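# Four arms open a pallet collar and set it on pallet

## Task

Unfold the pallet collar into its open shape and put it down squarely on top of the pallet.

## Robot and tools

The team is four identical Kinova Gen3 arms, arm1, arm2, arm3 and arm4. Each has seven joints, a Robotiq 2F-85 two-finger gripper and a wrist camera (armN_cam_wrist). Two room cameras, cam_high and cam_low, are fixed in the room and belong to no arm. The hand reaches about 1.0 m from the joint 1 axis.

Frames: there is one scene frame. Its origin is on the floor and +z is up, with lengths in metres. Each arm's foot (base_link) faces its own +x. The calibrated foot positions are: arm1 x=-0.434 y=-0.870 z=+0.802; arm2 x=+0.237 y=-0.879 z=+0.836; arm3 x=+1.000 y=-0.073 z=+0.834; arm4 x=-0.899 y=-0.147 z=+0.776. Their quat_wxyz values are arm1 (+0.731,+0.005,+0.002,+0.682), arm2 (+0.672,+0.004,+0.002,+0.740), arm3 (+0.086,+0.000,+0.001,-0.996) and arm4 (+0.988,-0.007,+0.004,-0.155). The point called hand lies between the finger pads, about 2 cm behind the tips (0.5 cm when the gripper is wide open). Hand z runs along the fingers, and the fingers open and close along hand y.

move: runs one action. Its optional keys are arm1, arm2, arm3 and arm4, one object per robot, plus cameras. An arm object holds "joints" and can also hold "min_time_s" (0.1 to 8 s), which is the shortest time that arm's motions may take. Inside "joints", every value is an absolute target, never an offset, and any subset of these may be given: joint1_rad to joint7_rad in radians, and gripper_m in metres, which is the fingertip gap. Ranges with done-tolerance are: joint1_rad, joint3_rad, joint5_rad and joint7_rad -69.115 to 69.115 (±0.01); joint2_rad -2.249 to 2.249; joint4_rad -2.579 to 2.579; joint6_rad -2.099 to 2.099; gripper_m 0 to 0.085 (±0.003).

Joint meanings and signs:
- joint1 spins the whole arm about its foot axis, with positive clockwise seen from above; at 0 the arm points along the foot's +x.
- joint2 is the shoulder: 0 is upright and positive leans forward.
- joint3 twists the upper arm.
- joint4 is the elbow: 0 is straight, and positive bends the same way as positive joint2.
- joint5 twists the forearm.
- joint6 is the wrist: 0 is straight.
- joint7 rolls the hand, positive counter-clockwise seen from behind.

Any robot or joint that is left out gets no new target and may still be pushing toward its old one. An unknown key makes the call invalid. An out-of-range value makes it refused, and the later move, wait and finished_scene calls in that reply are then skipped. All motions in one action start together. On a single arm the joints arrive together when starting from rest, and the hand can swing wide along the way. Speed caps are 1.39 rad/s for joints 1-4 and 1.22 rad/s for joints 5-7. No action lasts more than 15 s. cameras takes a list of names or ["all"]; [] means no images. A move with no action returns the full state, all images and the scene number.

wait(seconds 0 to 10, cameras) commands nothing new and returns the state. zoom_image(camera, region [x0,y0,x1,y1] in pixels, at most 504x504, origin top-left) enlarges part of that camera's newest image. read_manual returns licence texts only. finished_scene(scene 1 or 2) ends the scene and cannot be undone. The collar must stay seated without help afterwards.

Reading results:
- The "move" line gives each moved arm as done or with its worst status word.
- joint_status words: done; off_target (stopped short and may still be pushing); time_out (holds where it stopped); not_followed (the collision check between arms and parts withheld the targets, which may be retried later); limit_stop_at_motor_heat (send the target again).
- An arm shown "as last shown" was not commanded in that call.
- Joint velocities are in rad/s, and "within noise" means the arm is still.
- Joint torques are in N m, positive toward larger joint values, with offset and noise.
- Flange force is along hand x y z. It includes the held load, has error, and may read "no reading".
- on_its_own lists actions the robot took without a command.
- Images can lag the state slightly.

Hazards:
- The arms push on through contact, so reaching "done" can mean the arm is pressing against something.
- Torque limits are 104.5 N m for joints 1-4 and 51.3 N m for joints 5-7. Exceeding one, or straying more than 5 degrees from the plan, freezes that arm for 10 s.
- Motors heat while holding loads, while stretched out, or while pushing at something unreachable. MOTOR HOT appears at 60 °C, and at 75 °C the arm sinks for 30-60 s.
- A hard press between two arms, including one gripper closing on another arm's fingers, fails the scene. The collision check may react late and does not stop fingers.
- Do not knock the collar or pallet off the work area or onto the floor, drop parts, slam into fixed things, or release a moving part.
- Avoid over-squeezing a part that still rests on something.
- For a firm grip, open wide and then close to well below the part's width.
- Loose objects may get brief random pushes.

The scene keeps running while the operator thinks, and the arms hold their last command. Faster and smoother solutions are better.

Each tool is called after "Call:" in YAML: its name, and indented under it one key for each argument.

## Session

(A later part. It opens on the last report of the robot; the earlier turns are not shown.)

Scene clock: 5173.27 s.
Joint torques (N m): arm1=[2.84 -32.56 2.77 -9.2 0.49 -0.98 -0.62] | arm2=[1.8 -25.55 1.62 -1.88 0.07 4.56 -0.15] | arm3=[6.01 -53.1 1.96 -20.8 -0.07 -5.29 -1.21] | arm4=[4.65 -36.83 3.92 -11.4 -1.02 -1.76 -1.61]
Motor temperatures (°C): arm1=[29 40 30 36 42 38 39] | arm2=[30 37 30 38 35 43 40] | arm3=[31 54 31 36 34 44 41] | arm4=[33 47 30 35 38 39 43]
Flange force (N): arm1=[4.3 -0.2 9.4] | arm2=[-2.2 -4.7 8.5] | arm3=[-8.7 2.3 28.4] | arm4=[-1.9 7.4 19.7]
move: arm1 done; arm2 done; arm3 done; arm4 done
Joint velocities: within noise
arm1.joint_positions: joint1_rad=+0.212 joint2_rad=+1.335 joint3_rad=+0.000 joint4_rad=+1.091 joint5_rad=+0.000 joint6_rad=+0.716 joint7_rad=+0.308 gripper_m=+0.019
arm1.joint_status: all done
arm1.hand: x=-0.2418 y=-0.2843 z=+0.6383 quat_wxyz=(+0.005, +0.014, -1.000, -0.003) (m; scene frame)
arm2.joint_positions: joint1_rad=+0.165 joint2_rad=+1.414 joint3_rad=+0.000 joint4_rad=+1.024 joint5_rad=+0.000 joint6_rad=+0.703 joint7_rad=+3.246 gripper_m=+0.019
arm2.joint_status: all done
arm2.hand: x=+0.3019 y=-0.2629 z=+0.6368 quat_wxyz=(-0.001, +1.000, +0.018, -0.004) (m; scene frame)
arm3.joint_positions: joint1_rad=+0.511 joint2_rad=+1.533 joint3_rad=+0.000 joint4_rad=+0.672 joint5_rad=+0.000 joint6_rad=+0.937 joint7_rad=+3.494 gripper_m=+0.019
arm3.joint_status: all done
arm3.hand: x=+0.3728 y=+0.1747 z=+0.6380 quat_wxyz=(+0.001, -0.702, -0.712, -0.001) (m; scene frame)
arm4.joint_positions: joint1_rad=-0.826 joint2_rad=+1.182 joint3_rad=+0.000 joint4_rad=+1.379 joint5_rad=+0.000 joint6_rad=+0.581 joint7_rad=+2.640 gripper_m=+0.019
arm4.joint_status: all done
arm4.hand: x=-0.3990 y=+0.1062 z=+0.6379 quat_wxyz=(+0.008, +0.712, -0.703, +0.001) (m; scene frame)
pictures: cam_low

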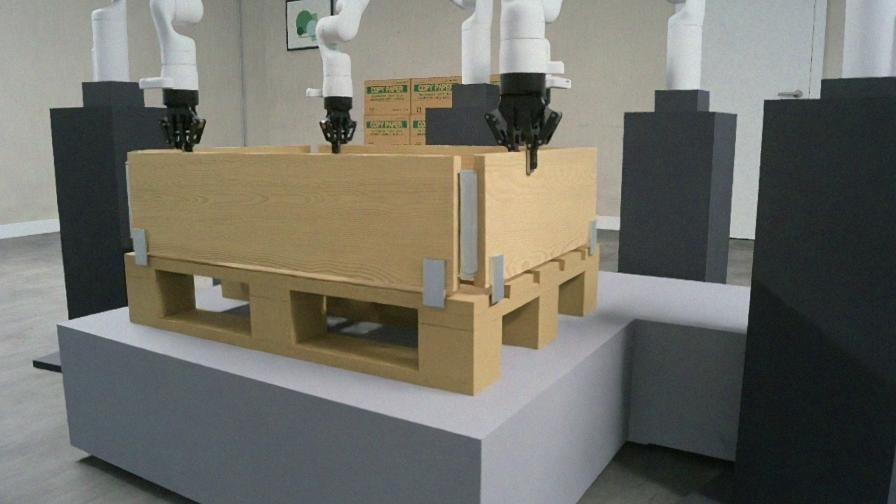

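Call:
move:
  arm1: {"joints":{"joint1_rad":0.2116,"joint2_rad":1.3469,"joint4_rad":1.0840,"joint6_rad":0.7108,"joint7_rad":0.3085},"min_time_s":2.5}
  arm2: {"joints":{"joint1_rad":0.1647,"joint2_rad":1.4272,"joint4_rad":1.0145,"joint6_rad":0.7000,"joint7_rad":3.2456},"min_time_s":2.5}
  arm3: {"joints":{"joint1_rad":0.5109,"joint2_rad":1.5463,"joint4_rad":0.6588,"joint6_rad":0.9365,"joint7_rad":3.4935},"min_time_s":2.5}
  arm4: {"joints":{"joint1_rad":-0.8257,"joint2_rad":1.1943,"joint4_rad":1.3736,"joint6_rad":0.5737,"joint7_rad":2.6404},"min_time_s":2.5}
  cameras: ["cam_low"]

Call:
zoom_image:
  camera: "cam_low"
  region: [410, 240, 610, 330]

Call:
zoom_image:
  camera: "cam_low"
  region: [120, 220, 320, 310]

Scene clock: 5190.07 s.
Joint torques (N m): arm1=[2.99 -32.48 2.99 -8.84 0.53 -0.86 -0.64] | arm2=[1.56 -25.3 1.47 -1.62 0.01 4.65 -0.14] | arm3=[6.23 -53.25 2.12 -20.76 0.07 -5.27 -1.14] | arm4=[4.51 -37.07 3.64 -11.46 -1.05 -1.84 -1.58]
Motor temperatures (°C): arm1=[29 40 30 36 42 38 39] | arm2=[30 36 30 38 35 43 40] | arm3=[31 53 31 36 34 44 41] | arm4=[33 46 30 35 38 39 43]
Flange force (N): arm1=[4.1 0.9 9.7] | arm2=[-1.8 -5.2 8.4] | arm3=[-8.9 1.7 28.8] | arm4=[-1.6 7.4 19.8]
move: arm1 done; arm2 done; arm3 done; arm4 done
Joint velocities: within noise
arm1.joint_positions: joint1_rad=+0.212 joint2_rad=+1.347 joint3_rad=+0.000 joint4_rad=+1.084 joint5_rad=+0.000 joint6_rad=+0.711 joint7_rad=+0.308 gripper_m=+0.019
arm1.joint_status: all done
arm1.hand: x=-0.2418 y=-0.2844 z=+0.6323 quat_wxyz=(+0.005, +0.014, -1.000, -0.003) (m; scene frame)
arm2.joint_positions: joint1_rad=+0.165 joint2_rad=+1.427 joint3_rad=+0.000 joint4_rad=+1.015 joint5_rad=+0.000 joint6_rad=+0.700 joint7_rad=+3.246 gripper_m=+0.019
arm2.joint_status: all done
arm2.hand: x=+0.3018 y=-0.2629 z=+0.6307 quat_wxyz=(-0.001, +1.000, +0.018, -0.004) (m; scene frame)
arm3.joint_positions: joint1_rad=+0.511 joint2_rad=+1.546 joint3_rad=+0.000 joint4_rad=+0.659 joint5_rad=+0.000 joint6_rad=+0.937 joint7_rad=+3.494 gripper_m=+0.019
arm3.joint_status: all done
arm3.hand: x=+0.3728 y=+0.1747 z=+0.6320 quat_wxyz=(+0.001, -0.702, -0.712, -0.001) (m; scene frame)
arm4.joint_positions: joint1_rad=-0.826 joint2_rad=+1.194 joint3_rad=+0.000 joint4_rad=+1.374 joint5_rad=+0.000 joint6_rad=+0.574 joint7_rad=+2.640 gripper_m=+0.019
arm4.joint_status: all done
arm4.hand: x=-0.3990 y=+0.1062 z=+0.6319 quat_wxyz=(+0.008, +0.711, -0.703, +0.001) (m; scene frame)
pictures: cam_low

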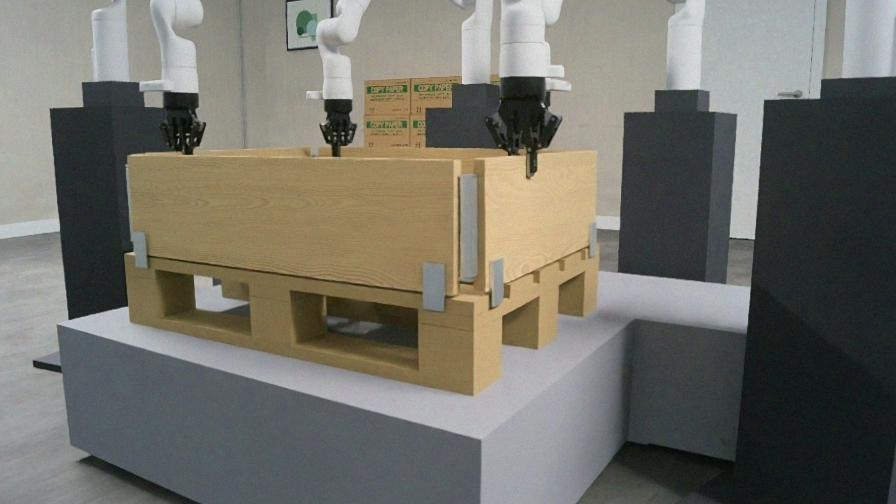

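Scaled by 2.520 from the camera's 896x504 image, which has a finer 1280x720 frame.

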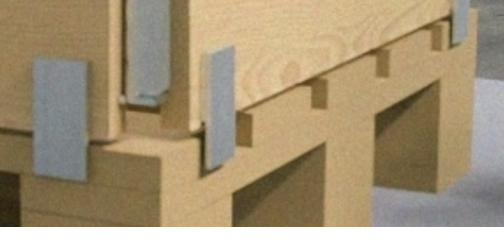

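Scaled by 2.520 from the camera's 896x504 image, which has a finer 1280x720 frame.

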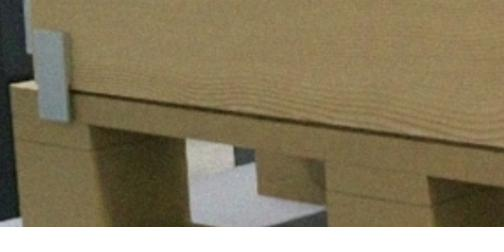

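Call:
move:
  arm1: {"joints":{"joint1_rad":0.2117,"joint2_rad":1.3540,"joint4_rad":1.0798,"joint6_rad":0.7078,"joint7_rad":0.3086},"min_time_s":2.5}
  arm2: {"joints":{"joint1_rad":0.1648,"joint2_rad":1.4346,"joint4_rad":1.0089,"joint6_rad":0.6981,"joint7_rad":3.2457},"min_time_s":2.5}
  arm3: {"joints":{"joint1_rad":0.5109,"joint2_rad":1.5543,"joint4_rad":0.6514,"joint6_rad":0.9359,"joint7_rad":3.4935},"min_time_s":2.5}
  arm4: {"joints":{"joint1_rad":-0.8257,"joint2_rad":1.2015,"joint4_rad":1.3705,"joint6_rad":0.5696,"joint7_rad":2.6403},"min_time_s":2.5}
  cameras: ["cam_low"]

Call:
zoom_image:
  camera: "cam_low"
  region: [410, 240, 610, 330]

Call:
zoom_image:
  camera: "cam_low"
  region: [120, 220, 320, 310]

Scene clock: 5206.43 s.
Joint torques (N m): arm1=[3.15 -32.49 2.95 -8.83 0.57 -0.81 -0.64] | arm2=[1.82 -25.45 1.63 -1.69 0.06 4.61 -0.15] | arm3=[6.26 -53.13 2.13 -20.55 0.05 -5.18 -1.17] | arm4=[4.26 -36.8 3.42 -10.99 -1.2 -1.64 -1.71]
Motor temperatures (°C): arm1=[29 40 30 36 42 38 39] | arm2=[30 36 30 38 35 43 40] | arm3=[31 53 31 37 34 44 41] | arm4=[33 46 30 35 38 39 43]
Flange force (N): arm1=[4.5 0.7 9.7] | arm2=[-2.2 -5.1 8.6] | arm3=[-8.6 1.0 28.9] | arm4=[-1.4 6.3 19.8]
move: arm1 done; arm2 done; arm3 done; arm4 done
Joint velocities: within noise
arm1.joint_positions: joint1_rad=+0.212 joint2_rad=+1.354 joint3_rad=+0.000 joint4_rad=+1.080 joint5_rad=+0.000 joint6_rad=+0.708 joint7_rad=+0.309 gripper_m=+0.019
arm1.joint_status: all done
arm1.hand: x=-0.2418 y=-0.2844 z=+0.6288 quat_wxyz=(+0.005, +0.014, -1.000, -0.003) (m; scene frame)
arm2.joint_positions: joint1_rad=+0.165 joint2_rad=+1.435 joint3_rad=+0.000 joint4_rad=+1.009 joint5_rad=+0.000 joint6_rad=+0.698 joint7_rad=+3.246 gripper_m=+0.019
arm2.joint_status: all done
arm2.hand: x=+0.3018 y=-0.2628 z=+0.6273 quat_wxyz=(-0.001, +1.000, +0.018, -0.004) (m; scene frame)
arm3.joint_positions: joint1_rad=+0.511 joint2_rad=+1.554 joint3_rad=+0.000 joint4_rad=+0.651 joint5_rad=+0.000 joint6_rad=+0.936 joint7_rad=+3.493 gripper_m=+0.019
arm3.joint_status: all done
arm3.hand: x=+0.3728 y=+0.1747 z=+0.6285 quat_wxyz=(+0.001, -0.702, -0.712, -0.001) (m; scene frame)
arm4.joint_positions: joint1_rad=-0.826 joint2_rad=+1.202 joint3_rad=+0.000 joint4_rad=+1.371 joint5_rad=+0.000 joint6_rad=+0.570 joint7_rad=+2.640 gripper_m=+0.019
arm4.joint_status: all done
arm4.hand: x=-0.3990 y=+0.1062 z=+0.6284 quat_wxyz=(+0.008, +0.711, -0.703, +0.001) (m; scene frame)
pictures: cam_low

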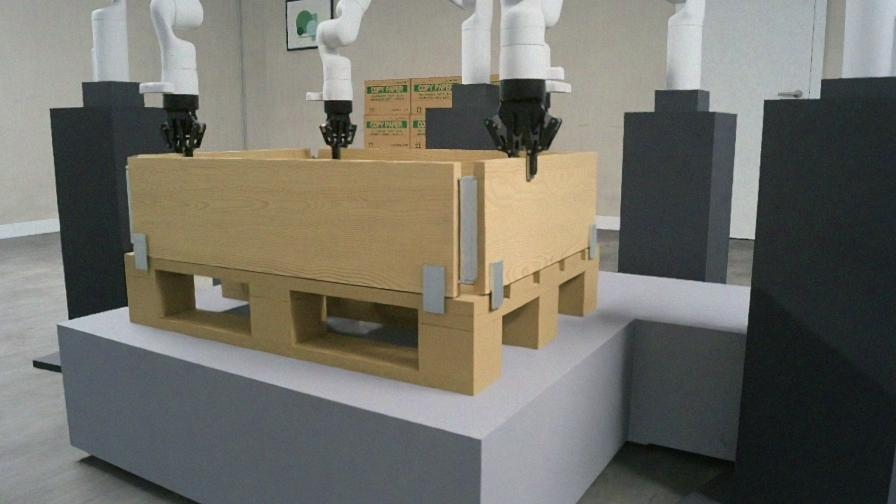

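Scaled by 2.520 from the camera's 896x504 image, which has a finer 1280x720 frame.

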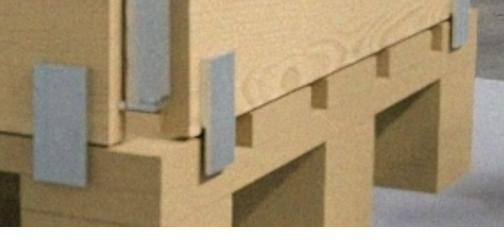

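Scaled by 2.520 from the camera's 896x504 image, which has a finer 1280x720 frame.

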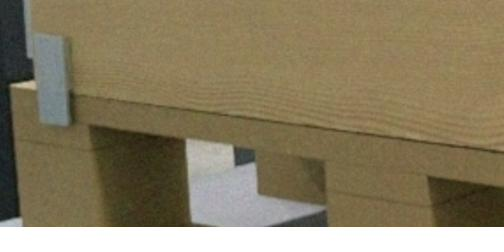

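Call:
move:
  arm1: {"joints":{"joint1_rad":0.2117,"joint2_rad":1.3581,"joint4_rad":1.0774,"joint6_rad":0.7061,"joint7_rad":0.3086},"min_time_s":2}
  arm2: {"joints":{"joint1_rad":0.1648,"joint2_rad":1.4389,"joint4_rad":1.0058,"joint6_rad":0.6969,"joint7_rad":3.2457},"min_time_s":2}
  arm3: {"joints":{"joint1_rad":0.5109,"joint2_rad":1.5589,"joint4_rad":0.6472,"joint6_rad":0.9355,"joint7_rad":3.4935},"min_time_s":2}
  arm4: {"joints":{"joint1_rad":-0.8257,"joint2_rad":1.2056,"joint4_rad":1.3687,"joint6_rad":0.5673,"joint7_rad":2.6403},"min_time_s":2}
  cameras: ["cam_low"]

Call:
zoom_image:
  camera: "cam_low"
  region: [410, 240, 610, 330]

Call:
zoom_image:
  camera: "cam_low"
  region: [120, 220, 320, 310]

Scene clock: 5219.33 s.
Joint torques (N m): arm1=[3.36 -32.62 3.37 -8.74 0.66 -0.7 -0.64] | arm2=[2.13 -25.47 1.8 -1.05 0.13 5.03 -0.19] | arm3=[6.36 -44.36 1.69 -20.1 -0.17 -7.81 -1.32] | arm4=[5.3 -37.41 4.33 -12.63 -0.91 -2.7 -1.66]
Motor temperatures (°C): arm1=[29 40 30 36 42 38 39] | arm2=[30 36 30 38 35 43 40] | arm3=[31 52 31 37 34 44 41] | arm4=[33 46 30 35 38 39 43]
Flange force (N): arm1=[4.7 1.0 10.2] | arm2=[-2.3 -7.1 9.9] | arm3=[-12.4 10.4 9.3] | arm4=[-1.7 10.2 18.3]
move: arm1 done; arm2 done; arm3 done; arm4 done
Joint velocities: within noise
arm1.joint_positions: joint1_rad=+0.212 joint2_rad=+1.358 joint3_rad=+0.000 joint4_rad=+1.077 joint5_rad=+0.000 joint6_rad=+0.706 joint7_rad=+0.309 gripper_m=+0.019
arm1.joint_status: all done
arm1.hand: x=-0.2418 y=-0.2844 z=+0.6268 quat_wxyz=(+0.005, +0.014, -1.000, -0.003) (m; scene frame)
arm2.joint_positions: joint1_rad=+0.165 joint2_rad=+1.439 joint3_rad=+0.000 joint4_rad=+1.006 joint5_rad=+0.000 joint6_rad=+0.697 joint7_rad=+3.246 gripper_m=+0.019
arm2.joint_status: all done
arm2.hand: x=+0.3018 y=-0.2629 z=+0.6252 quat_wxyz=(-0.001, +1.000, +0.018, -0.004) (m; scene frame)
arm3.joint_positions: joint1_rad=+0.511 joint2_rad=+1.559 joint3_rad=+0.000 joint4_rad=+0.647 joint5_rad=+0.000 joint6_rad=+0.935 joint7_rad=+3.494 gripper_m=+0.019
arm3.joint_status: all done
arm3.hand: x=+0.3729 y=+0.1747 z=+0.6265 quat_wxyz=(+0.001, -0.702, -0.712, -0.001) (m; scene frame)
arm4.joint_positions: joint1_rad=-0.826 joint2_rad=+1.206 joint3_rad=+0.000 joint4_rad=+1.369 joint5_rad=+0.000 joint6_rad=+0.567 joint7_rad=+2.640 gripper_m=+0.019
arm4.joint_status: all done
arm4.hand: x=-0.3990 y=+0.1062 z=+0.6264 quat_wxyz=(+0.008, +0.711, -0.703, +0.001) (m; scene frame)
pictures: cam_low

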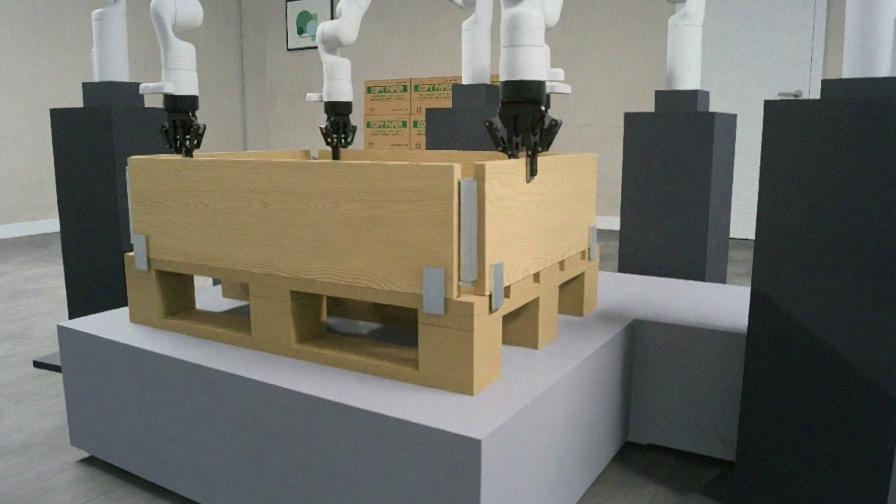

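Scaled by 2.520 from the camera's 896x504 image, which has a finer 1280x720 frame.

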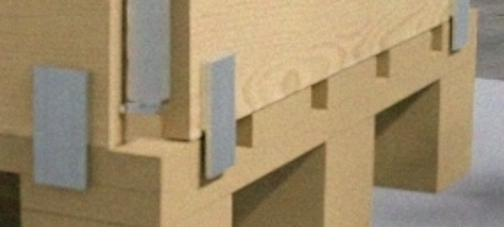

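Scaled by 2.520 from the camera's 896x504 image, which has a finer 1280x720 frame.

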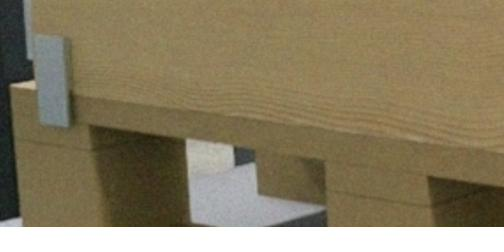

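Call:
move:
  arm1: {"joints":{"joint1_rad":0.2118,"joint2_rad":1.3601,"joint4_rad":1.0762,"joint6_rad":0.7053,"joint7_rad":0.3087},"min_time_s":1.5}
  arm2: {"joints":{"joint1_rad":0.1648,"joint2_rad":1.4410,"joint4_rad":1.0042,"joint6_rad":0.6964,"joint7_rad":3.2457},"min_time_s":1.5}
  arm4: {"joints":{"joint1_rad":-0.8257,"joint2_rad":1.2077,"joint4_rad":1.3678,"joint6_rad":0.5661,"joint7_rad":2.6403},"min_time_s":1.5}
  cameras: []

Scene clock: 5228.90 s.
Joint torques (N m): arm1=[3.08 -26.44 2.95 -8.93 0.6 -2.63 -0.57] | arm2=[0.44 -22.12 0.38 -1.12 -0.34 3.97 -0.14] | arm3=[5.57 -44.74 1.26 -19.76 -0.37 -7.23 -1.3] | arm4=[6.4 -29.14 5.47 -13.76 -0.52 -5.41 -1.66]
Motor temperatures (°C): arm1=[29 40 30 36 42 38 39] | arm2=[30 36 30 38 35 43 40] | arm3=[31 52 31 37 34 44 41] | arm4=[33 46 30 35 38 39 43]
Flange force (N): arm1=[6.1 -3.8 -4.3] | arm2=[-0.1 -4.4 2.0] | arm3=[-10.9 9.9 10.9] | arm4=[-0.1 17.9 -2.8]
move: arm1 done; arm2 done; arm4 done
Joint velocities: within noise
arm1.joint_positions: joint1_rad=+0.212 joint2_rad=+1.360 joint3_rad=+0.000 joint4_rad=+1.076 joint5_rad=+0.000 joint6_rad=+0.705 joint7_rad=+0.309 gripper_m=+0.019
arm1.joint_status: all done
arm1.hand: x=-0.2418 y=-0.2844 z=+0.6258 quat_wxyz=(+0.005, +0.014, -1.000, -0.003) (m; scene frame)
arm2.joint_positions: joint1_rad=+0.165 joint2_rad=+1.441 joint3_rad=+0.000 joint4_rad=+1.004 joint5_rad=+0.000 joint6_rad=+0.696 joint7_rad=+3.246 gripper_m=+0.019
arm2.joint_status: all done
arm2.hand: x=+0.3018 y=-0.2629 z=+0.6243 quat_wxyz=(-0.001, +1.000, +0.018, -0.004) (m; scene frame)
arm3: as last shown
arm3.hand: x=+0.3729 y=+0.1747 z=+0.6264 quat_wxyz=(+0.001, -0.702, -0.712, -0.001) (m; scene frame)
arm4.joint_positions: joint1_rad=-0.826 joint2_rad=+1.208 joint3_rad=+0.000 joint4_rad=+1.368 joint5_rad=+0.000 joint6_rad=+0.566 joint7_rad=+2.640 gripper_m=+0.019
arm4.joint_status: all done
arm4.hand: x=-0.3990 y=+0.1062 z=+0.6254 quat_wxyz=(+0.008, +0.711, -0.703, +0.001) (m; scene frame)
pictures: none
No camera images: "cameras" was empty.

Call:
wait:
  seconds: 0
  cameras: ["all"]

Call:
zoom_image:
  camera: "cam_high"
  region: [350, 180, 560, 330]

Call:
zoom_image:
  camera: "cam_low"
  region: [400, 130, 610, 330]

Scene clock: 5235.73 s.
Joint torques (N m): arm1=[3.05 -26.35 3 -8.97 0.61 -2.66 -0.61] | arm2=[0.48 -22.13 0.39 -1.12 -0.34 4 -0.14] | arm3=[5.59 -44.74 1.26 -19.77 -0.34 -7.22 -1.32] | arm4=[6.31 -29.13 5.44 -13.79 -0.57 -5.44 -1.7]
Motor temperatures (°C): arm1=[29 40 30 36 42 38 39] | arm2=[30 36 30 38 35 43 40] | arm3=[31 52 31 36 34 44 41] | arm4=[33 46 30 35 38 39 43]
Flange force (N): arm1=[6.1 -4.2 -4.5] | arm2=[-0.1 -4.3 2.0] | arm3=[-11.0 9.9 10.9] | arm4=[0.1 17.8 -2.9]
Joint velocities: within noise
arm1.joint_positions: joint1_rad=+0.212 joint2_rad=+1.360 joint3_rad=+0.000 joint4_rad=+1.076 joint5_rad=+0.000 joint6_rad=+0.705 joint7_rad=+0.309 gripper_m=+0.019
arm1.joint_status: all done
arm1.hand: x=-0.2418 y=-0.2844 z=+0.6258 quat_wxyz=(+0.005, +0.014, -1.000, -0.003) (m; scene frame)
arm2.joint_positions: joint1_rad=+0.165 joint2_rad=+1.441 joint3_rad=+0.000 joint4_rad=+1.004 joint5_rad=+0.000 joint6_rad=+0.696 joint7_rad=+3.246 gripper_m=+0.019
arm2.joint_status: all done
arm2.hand: x=+0.3018 y=-0.2629 z=+0.6243 quat_wxyz=(-0.001, +1.000, +0.018, -0.004) (m; scene frame)
arm3.joint_positions: joint1_rad=+0.511 joint2_rad=+1.559 joint3_rad=+0.000 joint4_rad=+0.647 joint5_rad=+0.000 joint6_rad=+0.935 joint7_rad=+3.494 gripper_m=+0.019
arm3.joint_status: not commanded
arm3.hand: x=+0.3729 y=+0.1747 z=+0.6265 quat_wxyz=(+0.001, -0.702, -0.712, -0.001) (m; scene frame)
arm4.joint_positions: joint1_rad=-0.826 joint2_rad=+1.208 joint3_rad=+0.000 joint4_rad=+1.368 joint5_rad=+0.000 joint6_rad=+0.566 joint7_rad=+2.640 gripper_m=+0.019
arm4.joint_status: all done
arm4.hand: x=-0.3990 y=+0.1062 z=+0.6254 quat_wxyz=(+0.008, +0.711, -0.703, +0.001) (m; scene frame)
pictures: arm1_cam_wrist, arm2_cam_wrist, arm3_cam_wrist, arm4_cam_wrist, cam_high, cam_low

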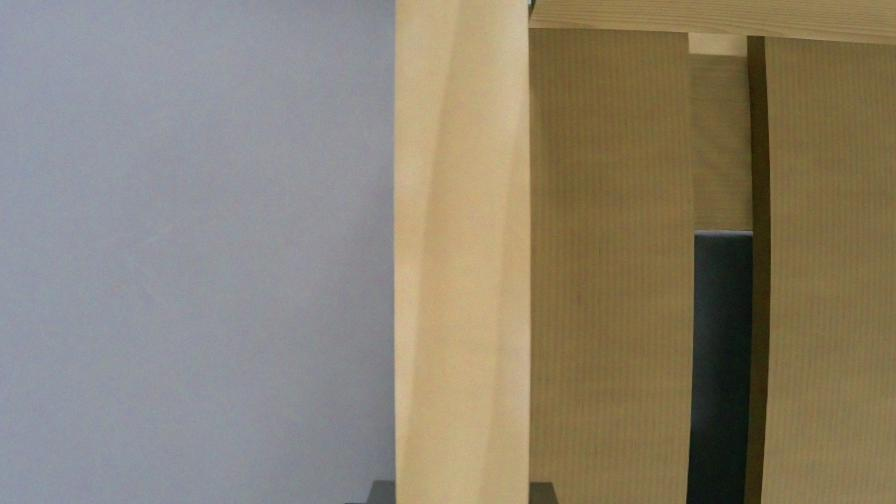

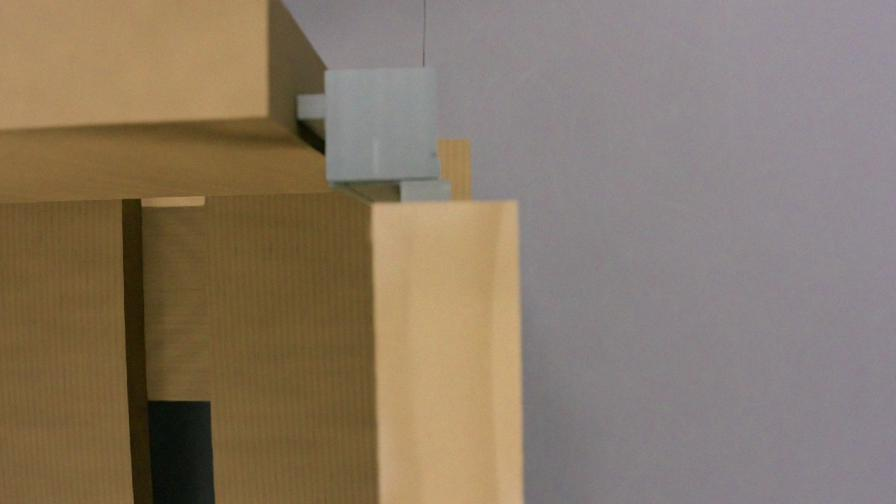

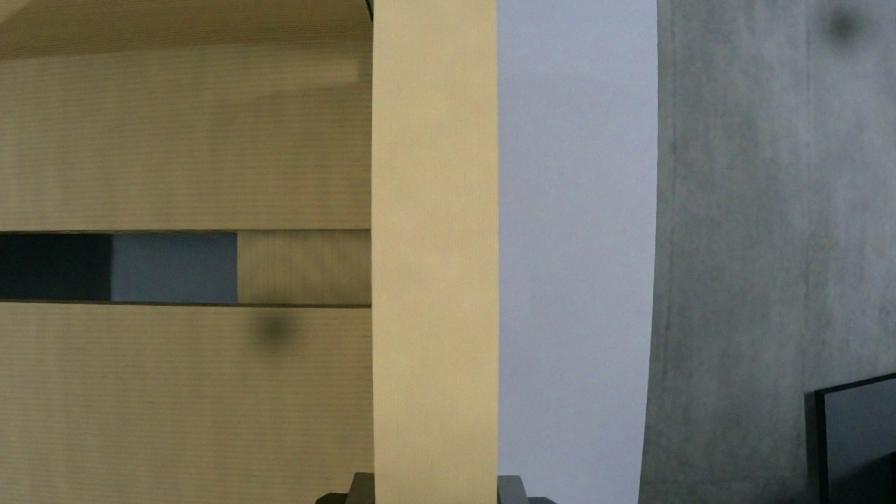

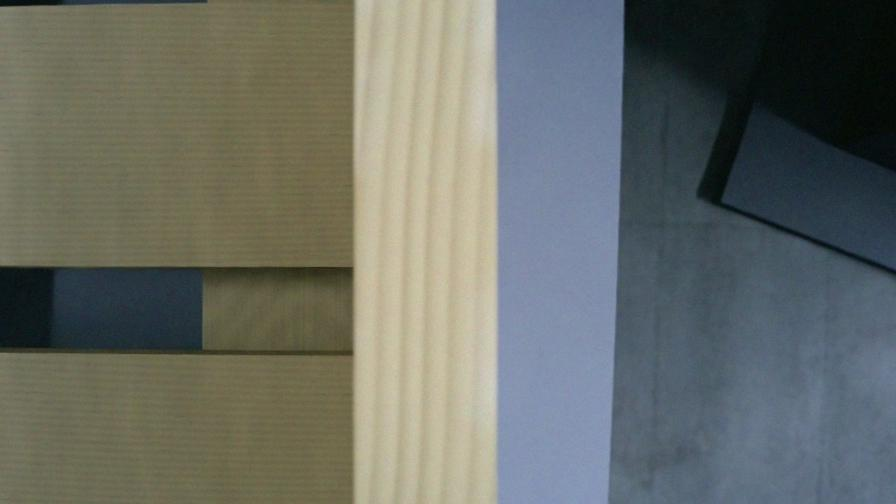

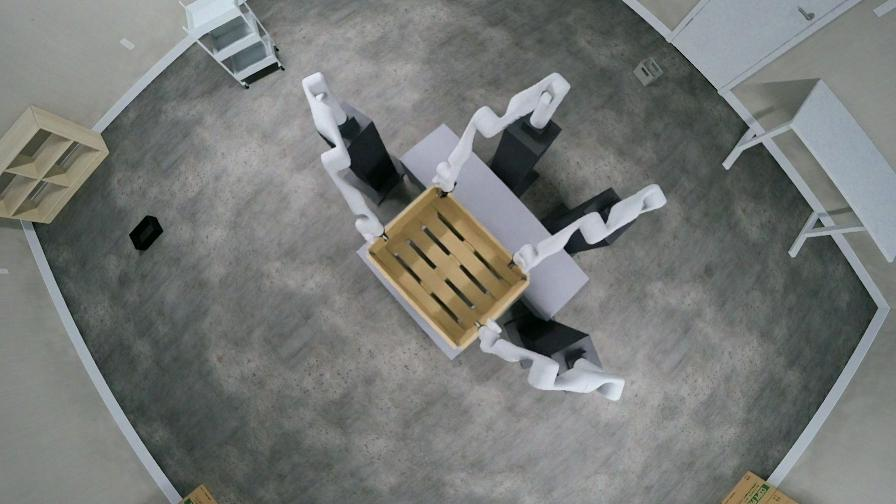

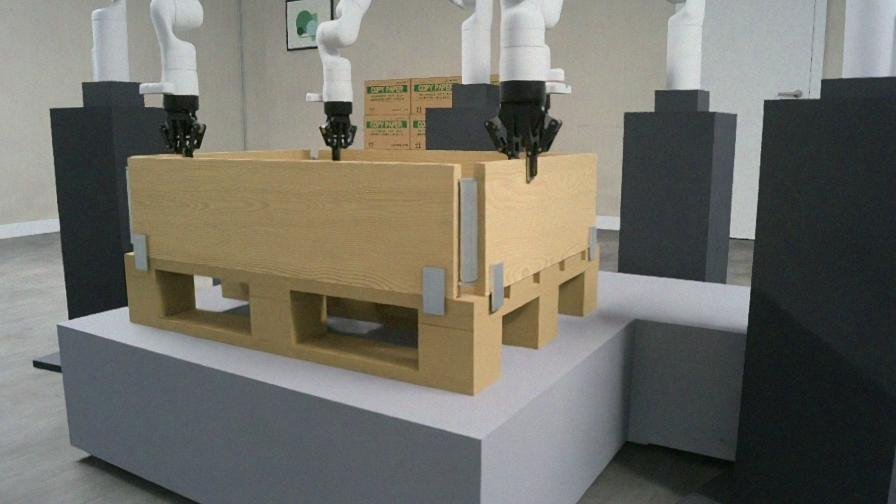

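Scaled by 2.400 from the camera's 896x504 image, which has a finer 1280x720 frame.

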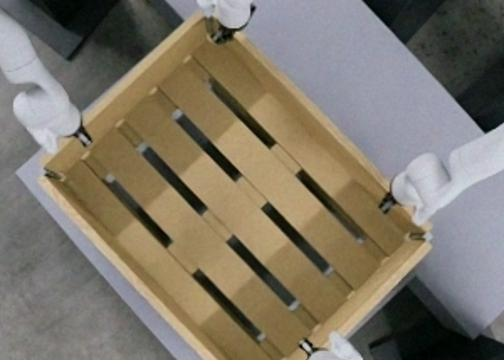

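Scaled by 2.400 from the camera's 896x504 image, which has a finer 1280x720 frame.

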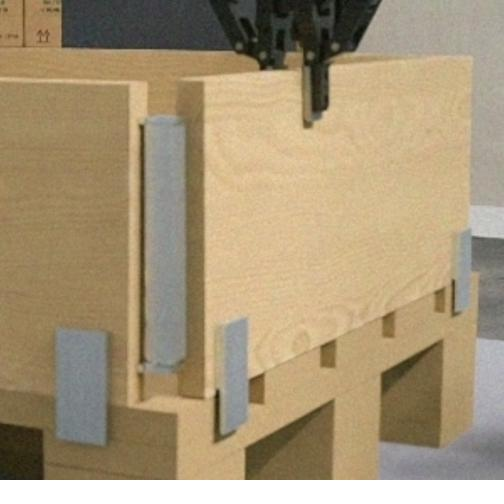

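Call:
move:
  arm2: {"joints":{"gripper_m":0.045}}
  arm3: {"joints":{"gripper_m":0.045}}
  cameras: []

Call:
move:
  arm1: {"joints":{"gripper_m":0.045}}
  arm4: {"joints":{"gripper_m":0.045}}
  cameras: ["arm1_cam_wrist","arm2_cam_wrist","arm3_cam_wrist","arm4_cam_wrist","cam_low"]

Call:
zoom_image:
  camera: "cam_low"
  region: [400, 130, 610, 330]

Scene clock: 5250.63 s.
Joint torques (N m): arm1=[2.97 -26.6 2.97 -7.4 0.65 -1.51 -0.53] | arm2=[-0.5 -26.26 0.53 -7.82 -0.03 -0.13 -0.19] | arm3=[1.05 -28.95 -0.42 -6.47 0.1 0.38 0.46] | arm4=[2.24 -31.11 1.3 -5.13 -1.55 1.29 -1.47]
Motor temperatures (°C): arm1=[29 39 30 36 42 38 39] | arm2=[30 36 30 38 35 43 40] | arm3=[31 52 31 36 34 44 41] | arm4=[33 45 30 35 37 39 43]
Flange force (N): arm1=[4.5 0.3 -1.1] | arm2=[-0.5 10.0 -2.3] | arm3=[1.3 -9.1 4.7] | arm4=[-2.5 -3.1 16.6]
move: arm2 done; arm3 done
Joint velocities: within noise
arm1, arm4: as last shown
arm1.hand: x=-0.2418 y=-0.2845 z=+0.6257 quat_wxyz=(+0.005, +0.014, -1.000, -0.003) (m; scene frame)
arm2.joint_positions: joint1_rad=+0.165 joint2_rad=+1.441 joint3_rad=+0.000 joint4_rad=+1.004 joint5_rad=+0.000 joint6_rad=+0.696 joint7_rad=+3.246 gripper_m=+0.045
arm2.joint_status: all done
arm2.hand: x=+0.3018 y=-0.2629 z=+0.6243 quat_wxyz=(-0.001, +1.000, +0.018, -0.004) (m; scene frame)
arm3.joint_positions: joint1_rad=+0.511 joint2_rad=+1.559 joint3_rad=+0.000 joint4_rad=+0.647 joint5_rad=+0.000 joint6_rad=+0.935 joint7_rad=+3.494 gripper_m=+0.045
arm3.joint_status: all done
arm3.hand: x=+0.3729 y=+0.1747 z=+0.6265 quat_wxyz=(+0.001, -0.702, -0.712, -0.001) (m; scene frame)
arm4.hand: x=-0.3990 y=+0.1062 z=+0.6253 quat_wxyz=(+0.008, +0.711, -0.703, +0.001) (m; scene frame)
pictures: none
No camera images: "cameras" was empty.

Scene clock: 5251.53 s.
Joint torques (N m): arm1=[0.03 -27.67 0.54 -6.23 0.09 -0.02 -0.19] | arm2=[-0.5 -26.27 0.52 -7.82 -0.04 -0.14 -0.15] | arm3=[1.05 -28.98 -0.42 -6.51 0.1 0.38 0.45] | arm4=[0.61 -23.87 1.07 -3.99 -0.03 0.15 -0.18]
Motor temperatures (°C): arm1=[29 39 30 36 42 38 39] | arm2=[30 36 30 38 35 43 40] | arm3=[31 52 31 36 34 44 41] | arm4=[33 45 30 35 37 39 43]
Flange force (N): arm1=[-0.5 1.6 3.7] | arm2=[-0.6 9.9 -2.2] | arm3=[1.2 -8.9 4.7] | arm4=[-1.6 -2.5 1.5]
move: arm1 done; arm4 done
Joint velocities: within noise
arm1.joint_positions: joint1_rad=+0.212 joint2_rad=+1.360 joint3_rad=+0.000 joint4_rad=+1.076 joint5_rad=+0.000 joint6_rad=+0.705 joint7_rad=+0.309 gripper_m=+0.045
arm1.joint_status: all done
arm1.hand: x=-0.2418 y=-0.2845 z=+0.6257 quat_wxyz=(+0.005, +0.014, -1.000, -0.003) (m; scene frame)
arm2, arm3: as last shown
arm4.joint_positions: joint1_rad=-0.826 joint2_rad=+1.208 joint3_rad=+0.000 joint4_rad=+1.368 joint5_rad=+0.000 joint6_rad=+0.566 joint7_rad=+2.640 gripper_m=+0.045
arm4.joint_status: all done
arm4.hand: x=-0.3990 y=+0.1062 z=+0.6254 quat_wxyz=(+0.008, +0.711, -0.703, +0.001) (m; scene frame)
pictures: arm1_cam_wrist, arm2_cam_wrist, arm3_cam_wrist, arm4_cam_wrist, cam_low

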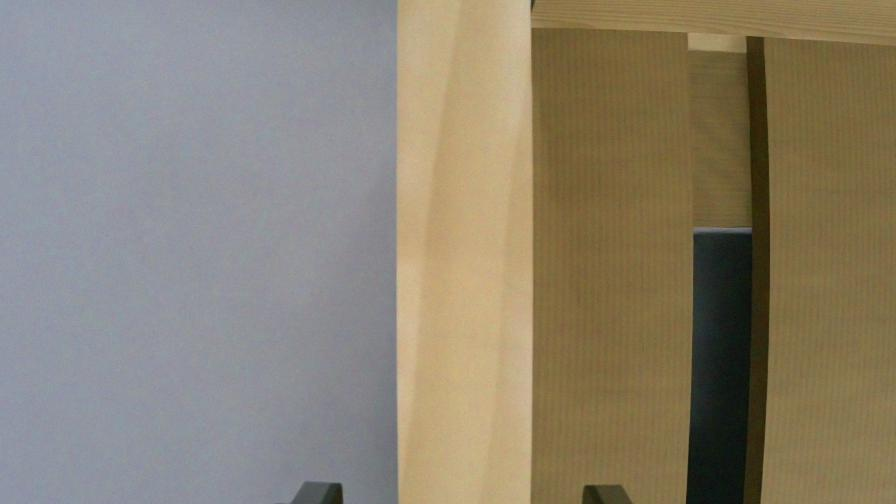

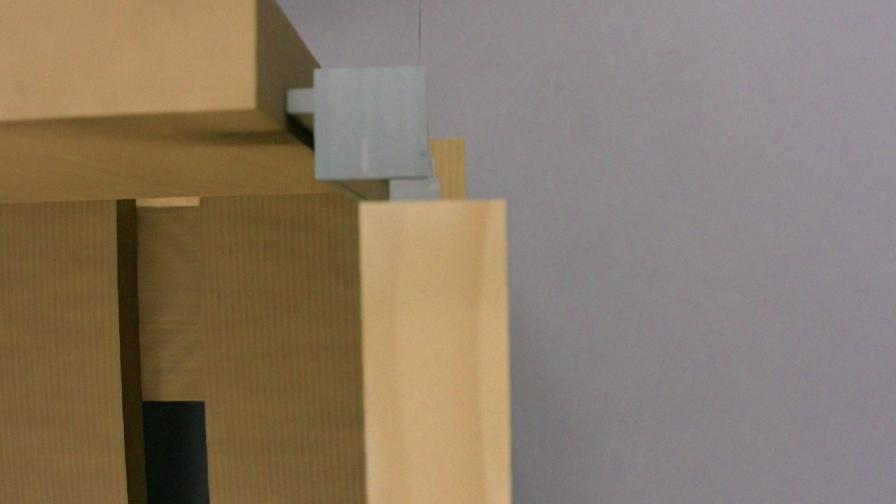

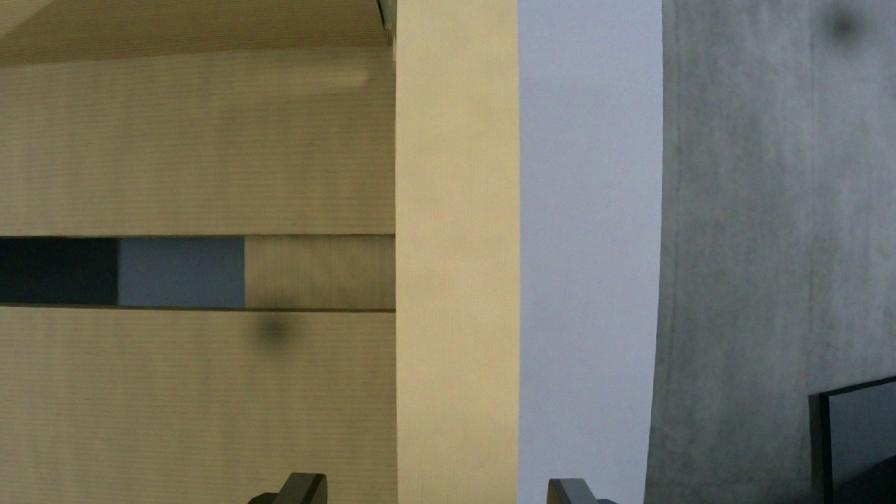

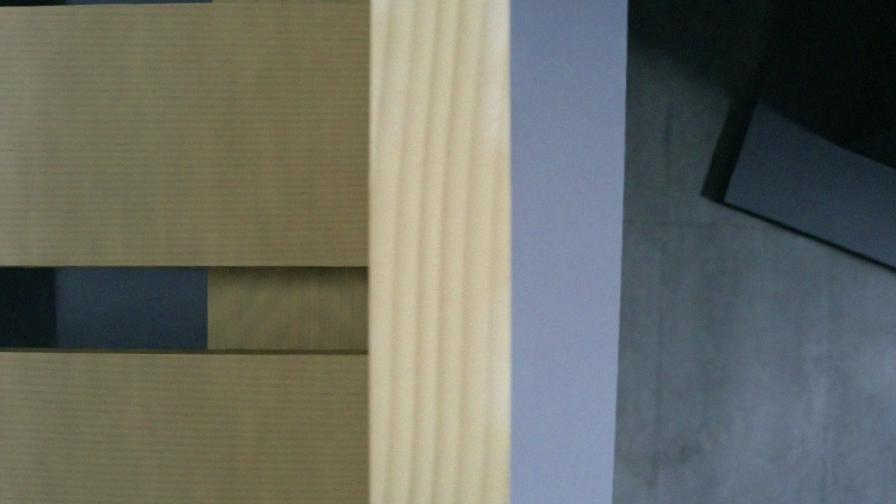

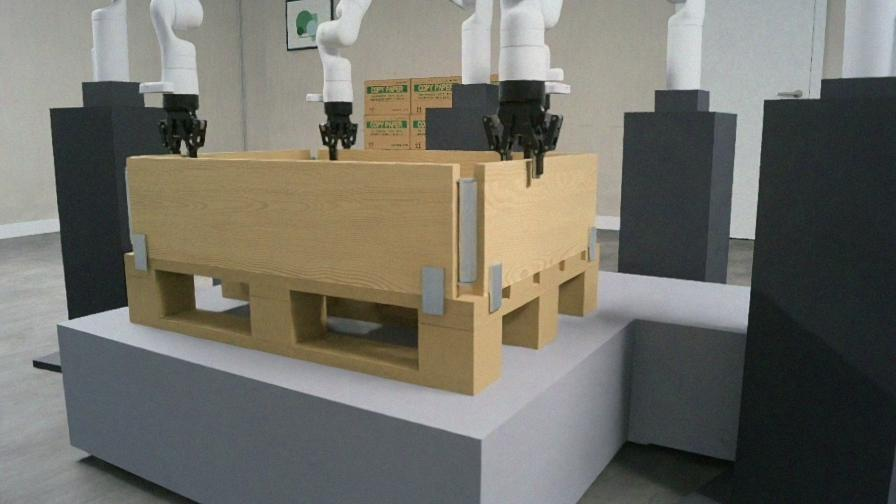

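Scaled by 2.400 from the camera's 896x504 image, which has a finer 1280x720 frame.

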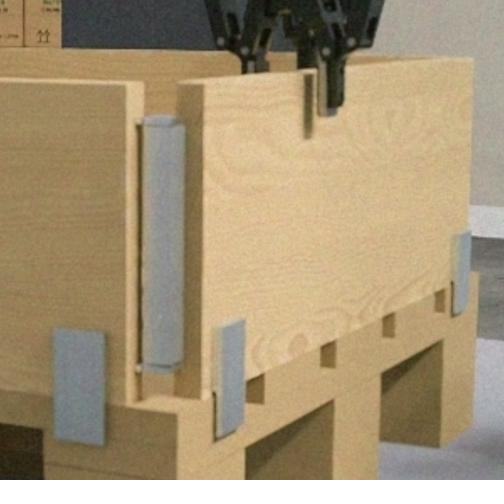

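Call:
move:
  arm1: {"joints":{"joint1_rad":0.2113,"joint2_rad":1.3026,"joint4_rad":1.1090,"joint6_rad":0.7300,"joint7_rad":0.3082},"min_time_s":2.5}
  arm2: {"joints":{"joint1_rad":0.1645,"joint2_rad":1.3807,"joint4_rad":1.0477,"joint6_rad":0.7132,"joint7_rad":3.2455},"min_time_s":2.5}
  arm3: {"joints":{"joint1_rad":0.5109,"joint2_rad":1.4970,"joint4_rad":0.7030,"joint6_rad":0.9416,"joint7_rad":3.4935},"min_time_s":2.5}
  arm4: {"joints":{"joint1_rad":-0.8254,"joint2_rad":1.1493,"joint4_rad":1.3922,"joint6_rad":0.6001,"joint7_rad":2.6405},"min_time_s":2.5}
  cameras: []

Call:
move:
  arm1: {"joints":{"joint1_rad":0.2113,"joint2_rad":1.1533,"joint4_rad":1.1635,"joint6_rad":0.8248,"joint7_rad":0.3082},"min_time_s":3}
  arm2: {"joints":{"joint1_rad":0.1645,"joint2_rad":1.2237,"joint4_rad":1.1282,"joint6_rad":0.7897,"joint7_rad":3.2455},"min_time_s":3}
  arm3: {"joints":{"joint1_rad":0.5109,"joint2_rad":1.3398,"joint4_rad":0.8037,"joint6_rad":0.9981,"joint7_rad":3.4935},"min_time_s":3}
  arm4: {"joints":{"joint1_rad":-0.8254,"joint2_rad":0.9971,"joint4_rad":1.4208,"joint6_rad":0.7237,"joint7_rad":2.6405},"min_time_s":3}
  cameras: ["all"]

Call:
zoom_image:
  camera: "cam_low"
  region: [400, 130, 610, 330]

Call:
zoom_image:
  camera: "cam_high"
  region: [350, 180, 560, 360]

Scene clock: 5308.33 s.
Joint torques (N m): arm1=[0.09 -27.57 0.43 -6.36 0.12 -0.09 -0.23] | arm2=[-0.49 -26.15 0.53 -7.93 -0.05 -0.13 -0.18] | arm3=[1.05 -28.96 -0.42 -6.53 0.09 0.38 0.46] | arm4=[0.58 -23.7 1.11 -4.16 -0.04 0.15 -0.16]
Motor temperatures (°C): arm1=[29 41 30 35 42 38 39] | arm2=[30 37 30 38 35 43 39] | arm3=[31 48 31 35 34 44 41] | arm4=[33 44 30 34 37 39 43]
Flange force (N): arm1=[-0.6 2.2 3.7] | arm2=[-0.5 9.7 -1.8] | arm3=[1.0 -8.4 4.2] | arm4=[-1.8 -2.9 1.4]
move: arm1 done; arm2 done; arm3 done; arm4 done
Joint velocities: within noise
arm1.joint_positions: joint1_rad=+0.211 joint2_rad=+1.303 joint3_rad=+0.000 joint4_rad=+1.109 joint5_rad=+0.000 joint6_rad=+0.730 joint7_rad=+0.308 gripper_m=+0.045
arm1.joint_status: all done
arm1.hand: x=-0.2418 y=-0.2844 z=+0.6544 quat_wxyz=(+0.005, +0.014, -1.000, -0.003) (m; scene frame)
arm2.joint_positions: joint1_rad=+0.165 joint2_rad=+1.381 joint3_rad=+0.000 joint4_rad=+1.048 joint5_rad=+0.000 joint6_rad=+0.713 joint7_rad=+3.245 gripper_m=+0.045
arm2.joint_status: all done
arm2.hand: x=+0.3018 y=-0.2629 z=+0.6527 quat_wxyz=(-0.001, +1.000, +0.018, -0.004) (m; scene frame)
arm3.joint_positions: joint1_rad=+0.511 joint2_rad=+1.497 joint3_rad=+0.000 joint4_rad=+0.703 joint5_rad=+0.000 joint6_rad=+0.942 joint7_rad=+3.493 gripper_m=+0.045
arm3.joint_status: all done
arm3.hand: x=+0.3729 y=+0.1746 z=+0.6540 quat_wxyz=(+0.001, -0.702, -0.712, -0.001) (m; scene frame)
arm4.joint_positions: joint1_rad=-0.825 joint2_rad=+1.149 joint3_rad=+0.000 joint4_rad=+1.392 joint5_rad=+0.000 joint6_rad=+0.600 joint7_rad=+2.640 gripper_m=+0.045
arm4.joint_status: all done
arm4.hand: x=-0.3991 y=+0.1062 z=+0.6539 quat_wxyz=(+0.008, +0.711, -0.703, +0.001) (m; scene frame)
pictures: none
No camera images: "cameras" was empty.

Scene clock: 5311.63 s.
Joint torques (N m): arm1=[-0.05 -27.09 0.39 -6.95 0.07 -0.1 -0.27] | arm2=[-0.49 -25.85 0.47 -8.48 -0.02 -0.13 -0.21] | arm3=[1.06 -28.76 -0.46 -6.79 0.07 0.38 0.46] | arm4=[0.57 -23.13 1.01 -5.11 -0.04 0.14 -0.18]
Motor temperatures (°C): arm1=[29 41 30 35 42 38 39] | arm2=[30 37 30 38 35 43 39] | arm3=[31 47 31 35 34 44 41] | arm4=[33 44 30 34 37 39 43]
Flange force (N): arm1=[-1.0 2.3 3.3] | arm2=[-0.4 9.5 -0.4] | arm3=[0.8 -8.0 3.2] | arm4=[-1.6 -2.7 0.9]
move: arm1 done; arm2 done; arm3 done; arm4 done
Joint velocities: within noise
arm1.joint_positions: joint1_rad=+0.211 joint2_rad=+1.153 joint3_rad=+0.000 joint4_rad=+1.164 joint5_rad=+0.000 joint6_rad=+0.825 joint7_rad=+0.308 gripper_m=+0.045
arm1.joint_status: all done
arm1.hand: x=-0.2410 y=-0.2847 z=+0.7344 quat_wxyz=(+0.005, +0.014, -1.000, -0.003) (m; scene frame)
arm2.joint_positions: joint1_rad=+0.164 joint2_rad=+1.224 joint3_rad=+0.000 joint4_rad=+1.128 joint5_rad=+0.000 joint6_rad=+0.790 joint7_rad=+3.245 gripper_m=+0.045
arm2.joint_status: all done
arm2.hand: x=+0.3025 y=-0.2631 z=+0.7327 quat_wxyz=(-0.001, +1.000, +0.018, -0.004) (m; scene frame)
arm3.joint_positions: joint1_rad=+0.511 joint2_rad=+1.340 joint3_rad=+0.000 joint4_rad=+0.804 joint5_rad=+0.000 joint6_rad=+0.998 joint7_rad=+3.494 gripper_m=+0.045
arm3.joint_status: all done
arm3.hand: x=+0.3728 y=+0.1745 z=+0.7340 quat_wxyz=(+0.001, -0.702, -0.712, -0.001) (m; scene frame)
arm4.joint_positions: joint1_rad=-0.825 joint2_rad=+0.997 joint3_rad=+0.000 joint4_rad=+1.421 joint5_rad=+0.000 joint6_rad=+0.724 joint7_rad=+2.640 gripper_m=+0.045
arm4.joint_status: all done
arm4.hand: x=-0.3982 y=+0.1072 z=+0.7340 quat_wxyz=(+0.008, +0.711, -0.703, +0.001) (m; scene frame)
pictures: arm1_cam_wrist, arm2_cam_wrist, arm3_cam_wrist, arm4_cam_wrist, cam_high, cam_low

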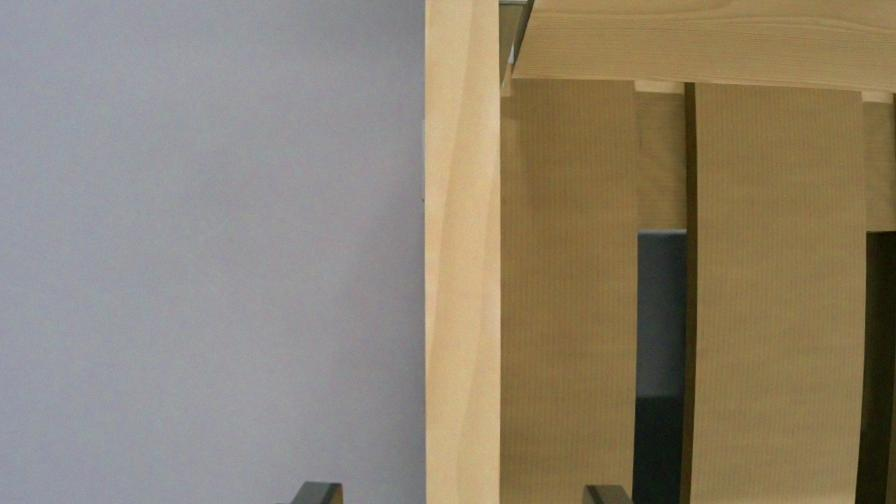

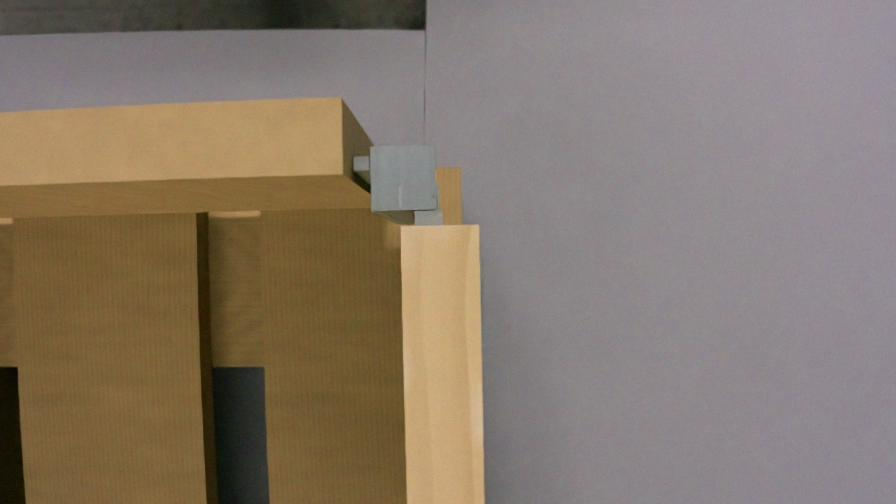

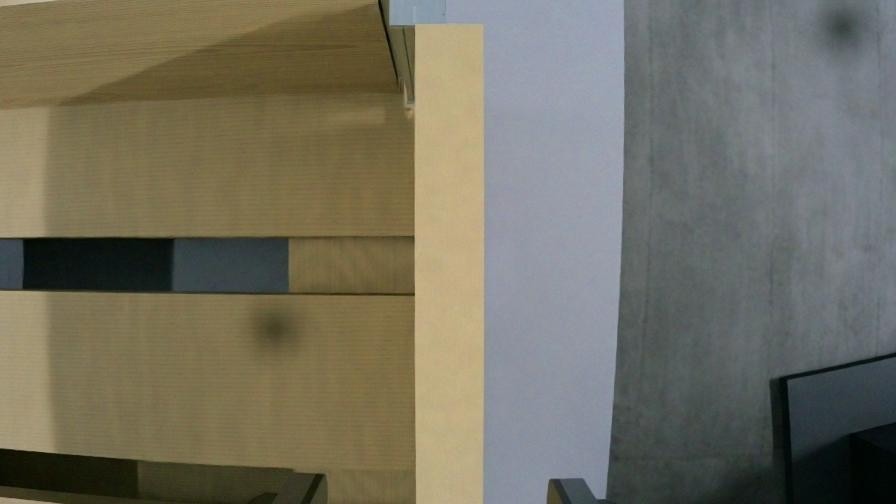

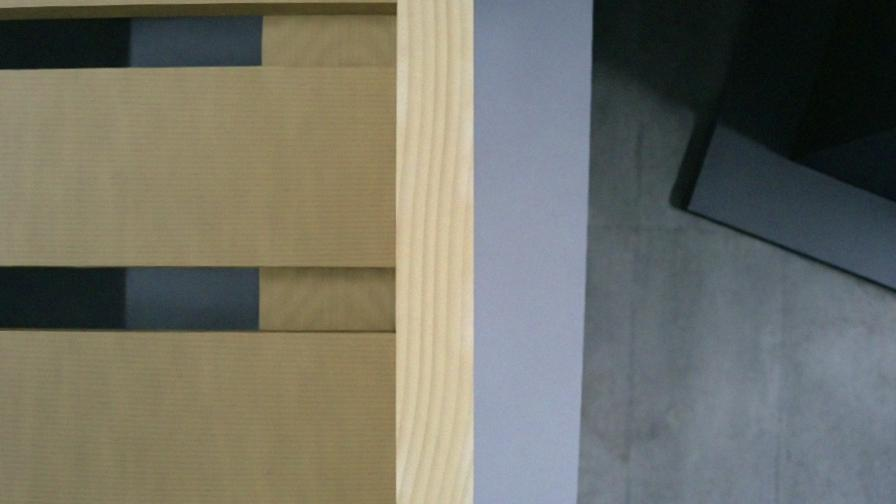

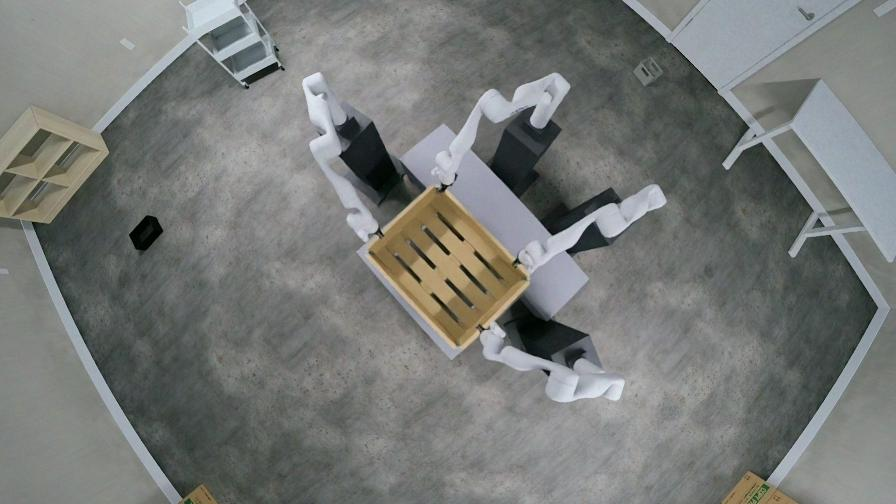

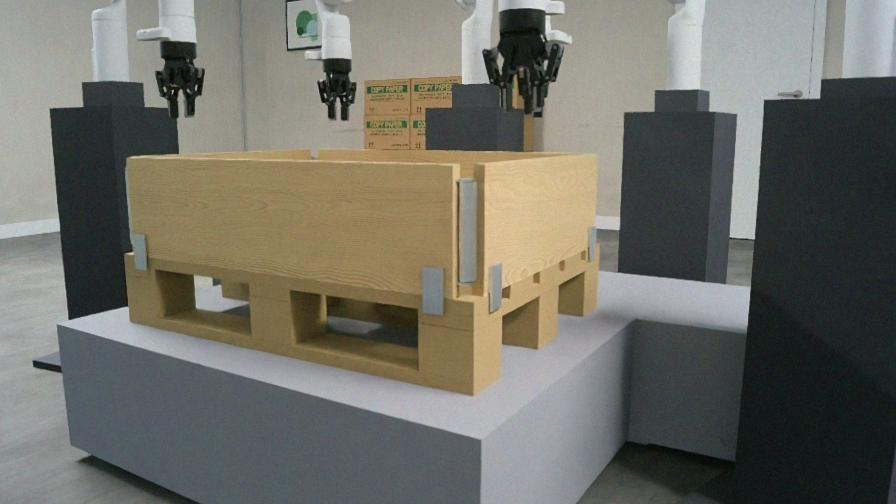

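Scaled by 2.400 from the camera's 896x504 image, which has a finer 1280x720 frame.

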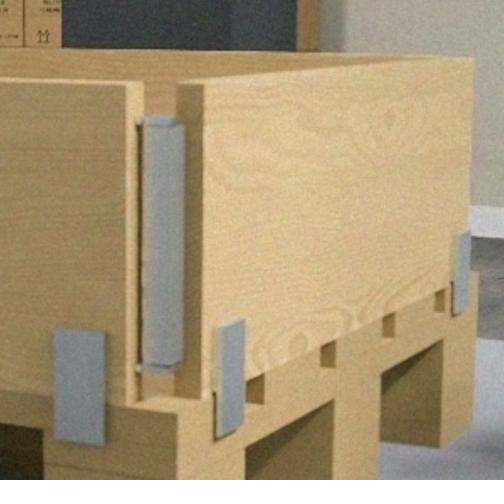

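Scaled by 2.400 from the camera's 896x504 image, which has a finer 1280x720 frame.

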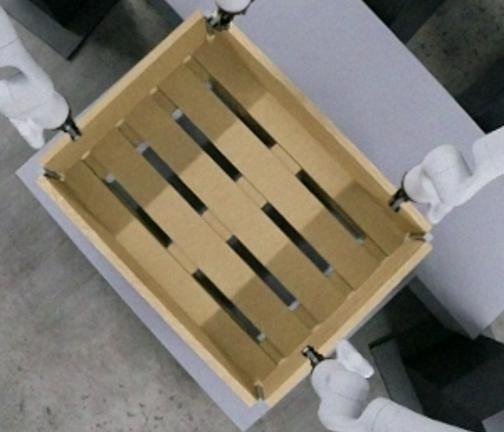

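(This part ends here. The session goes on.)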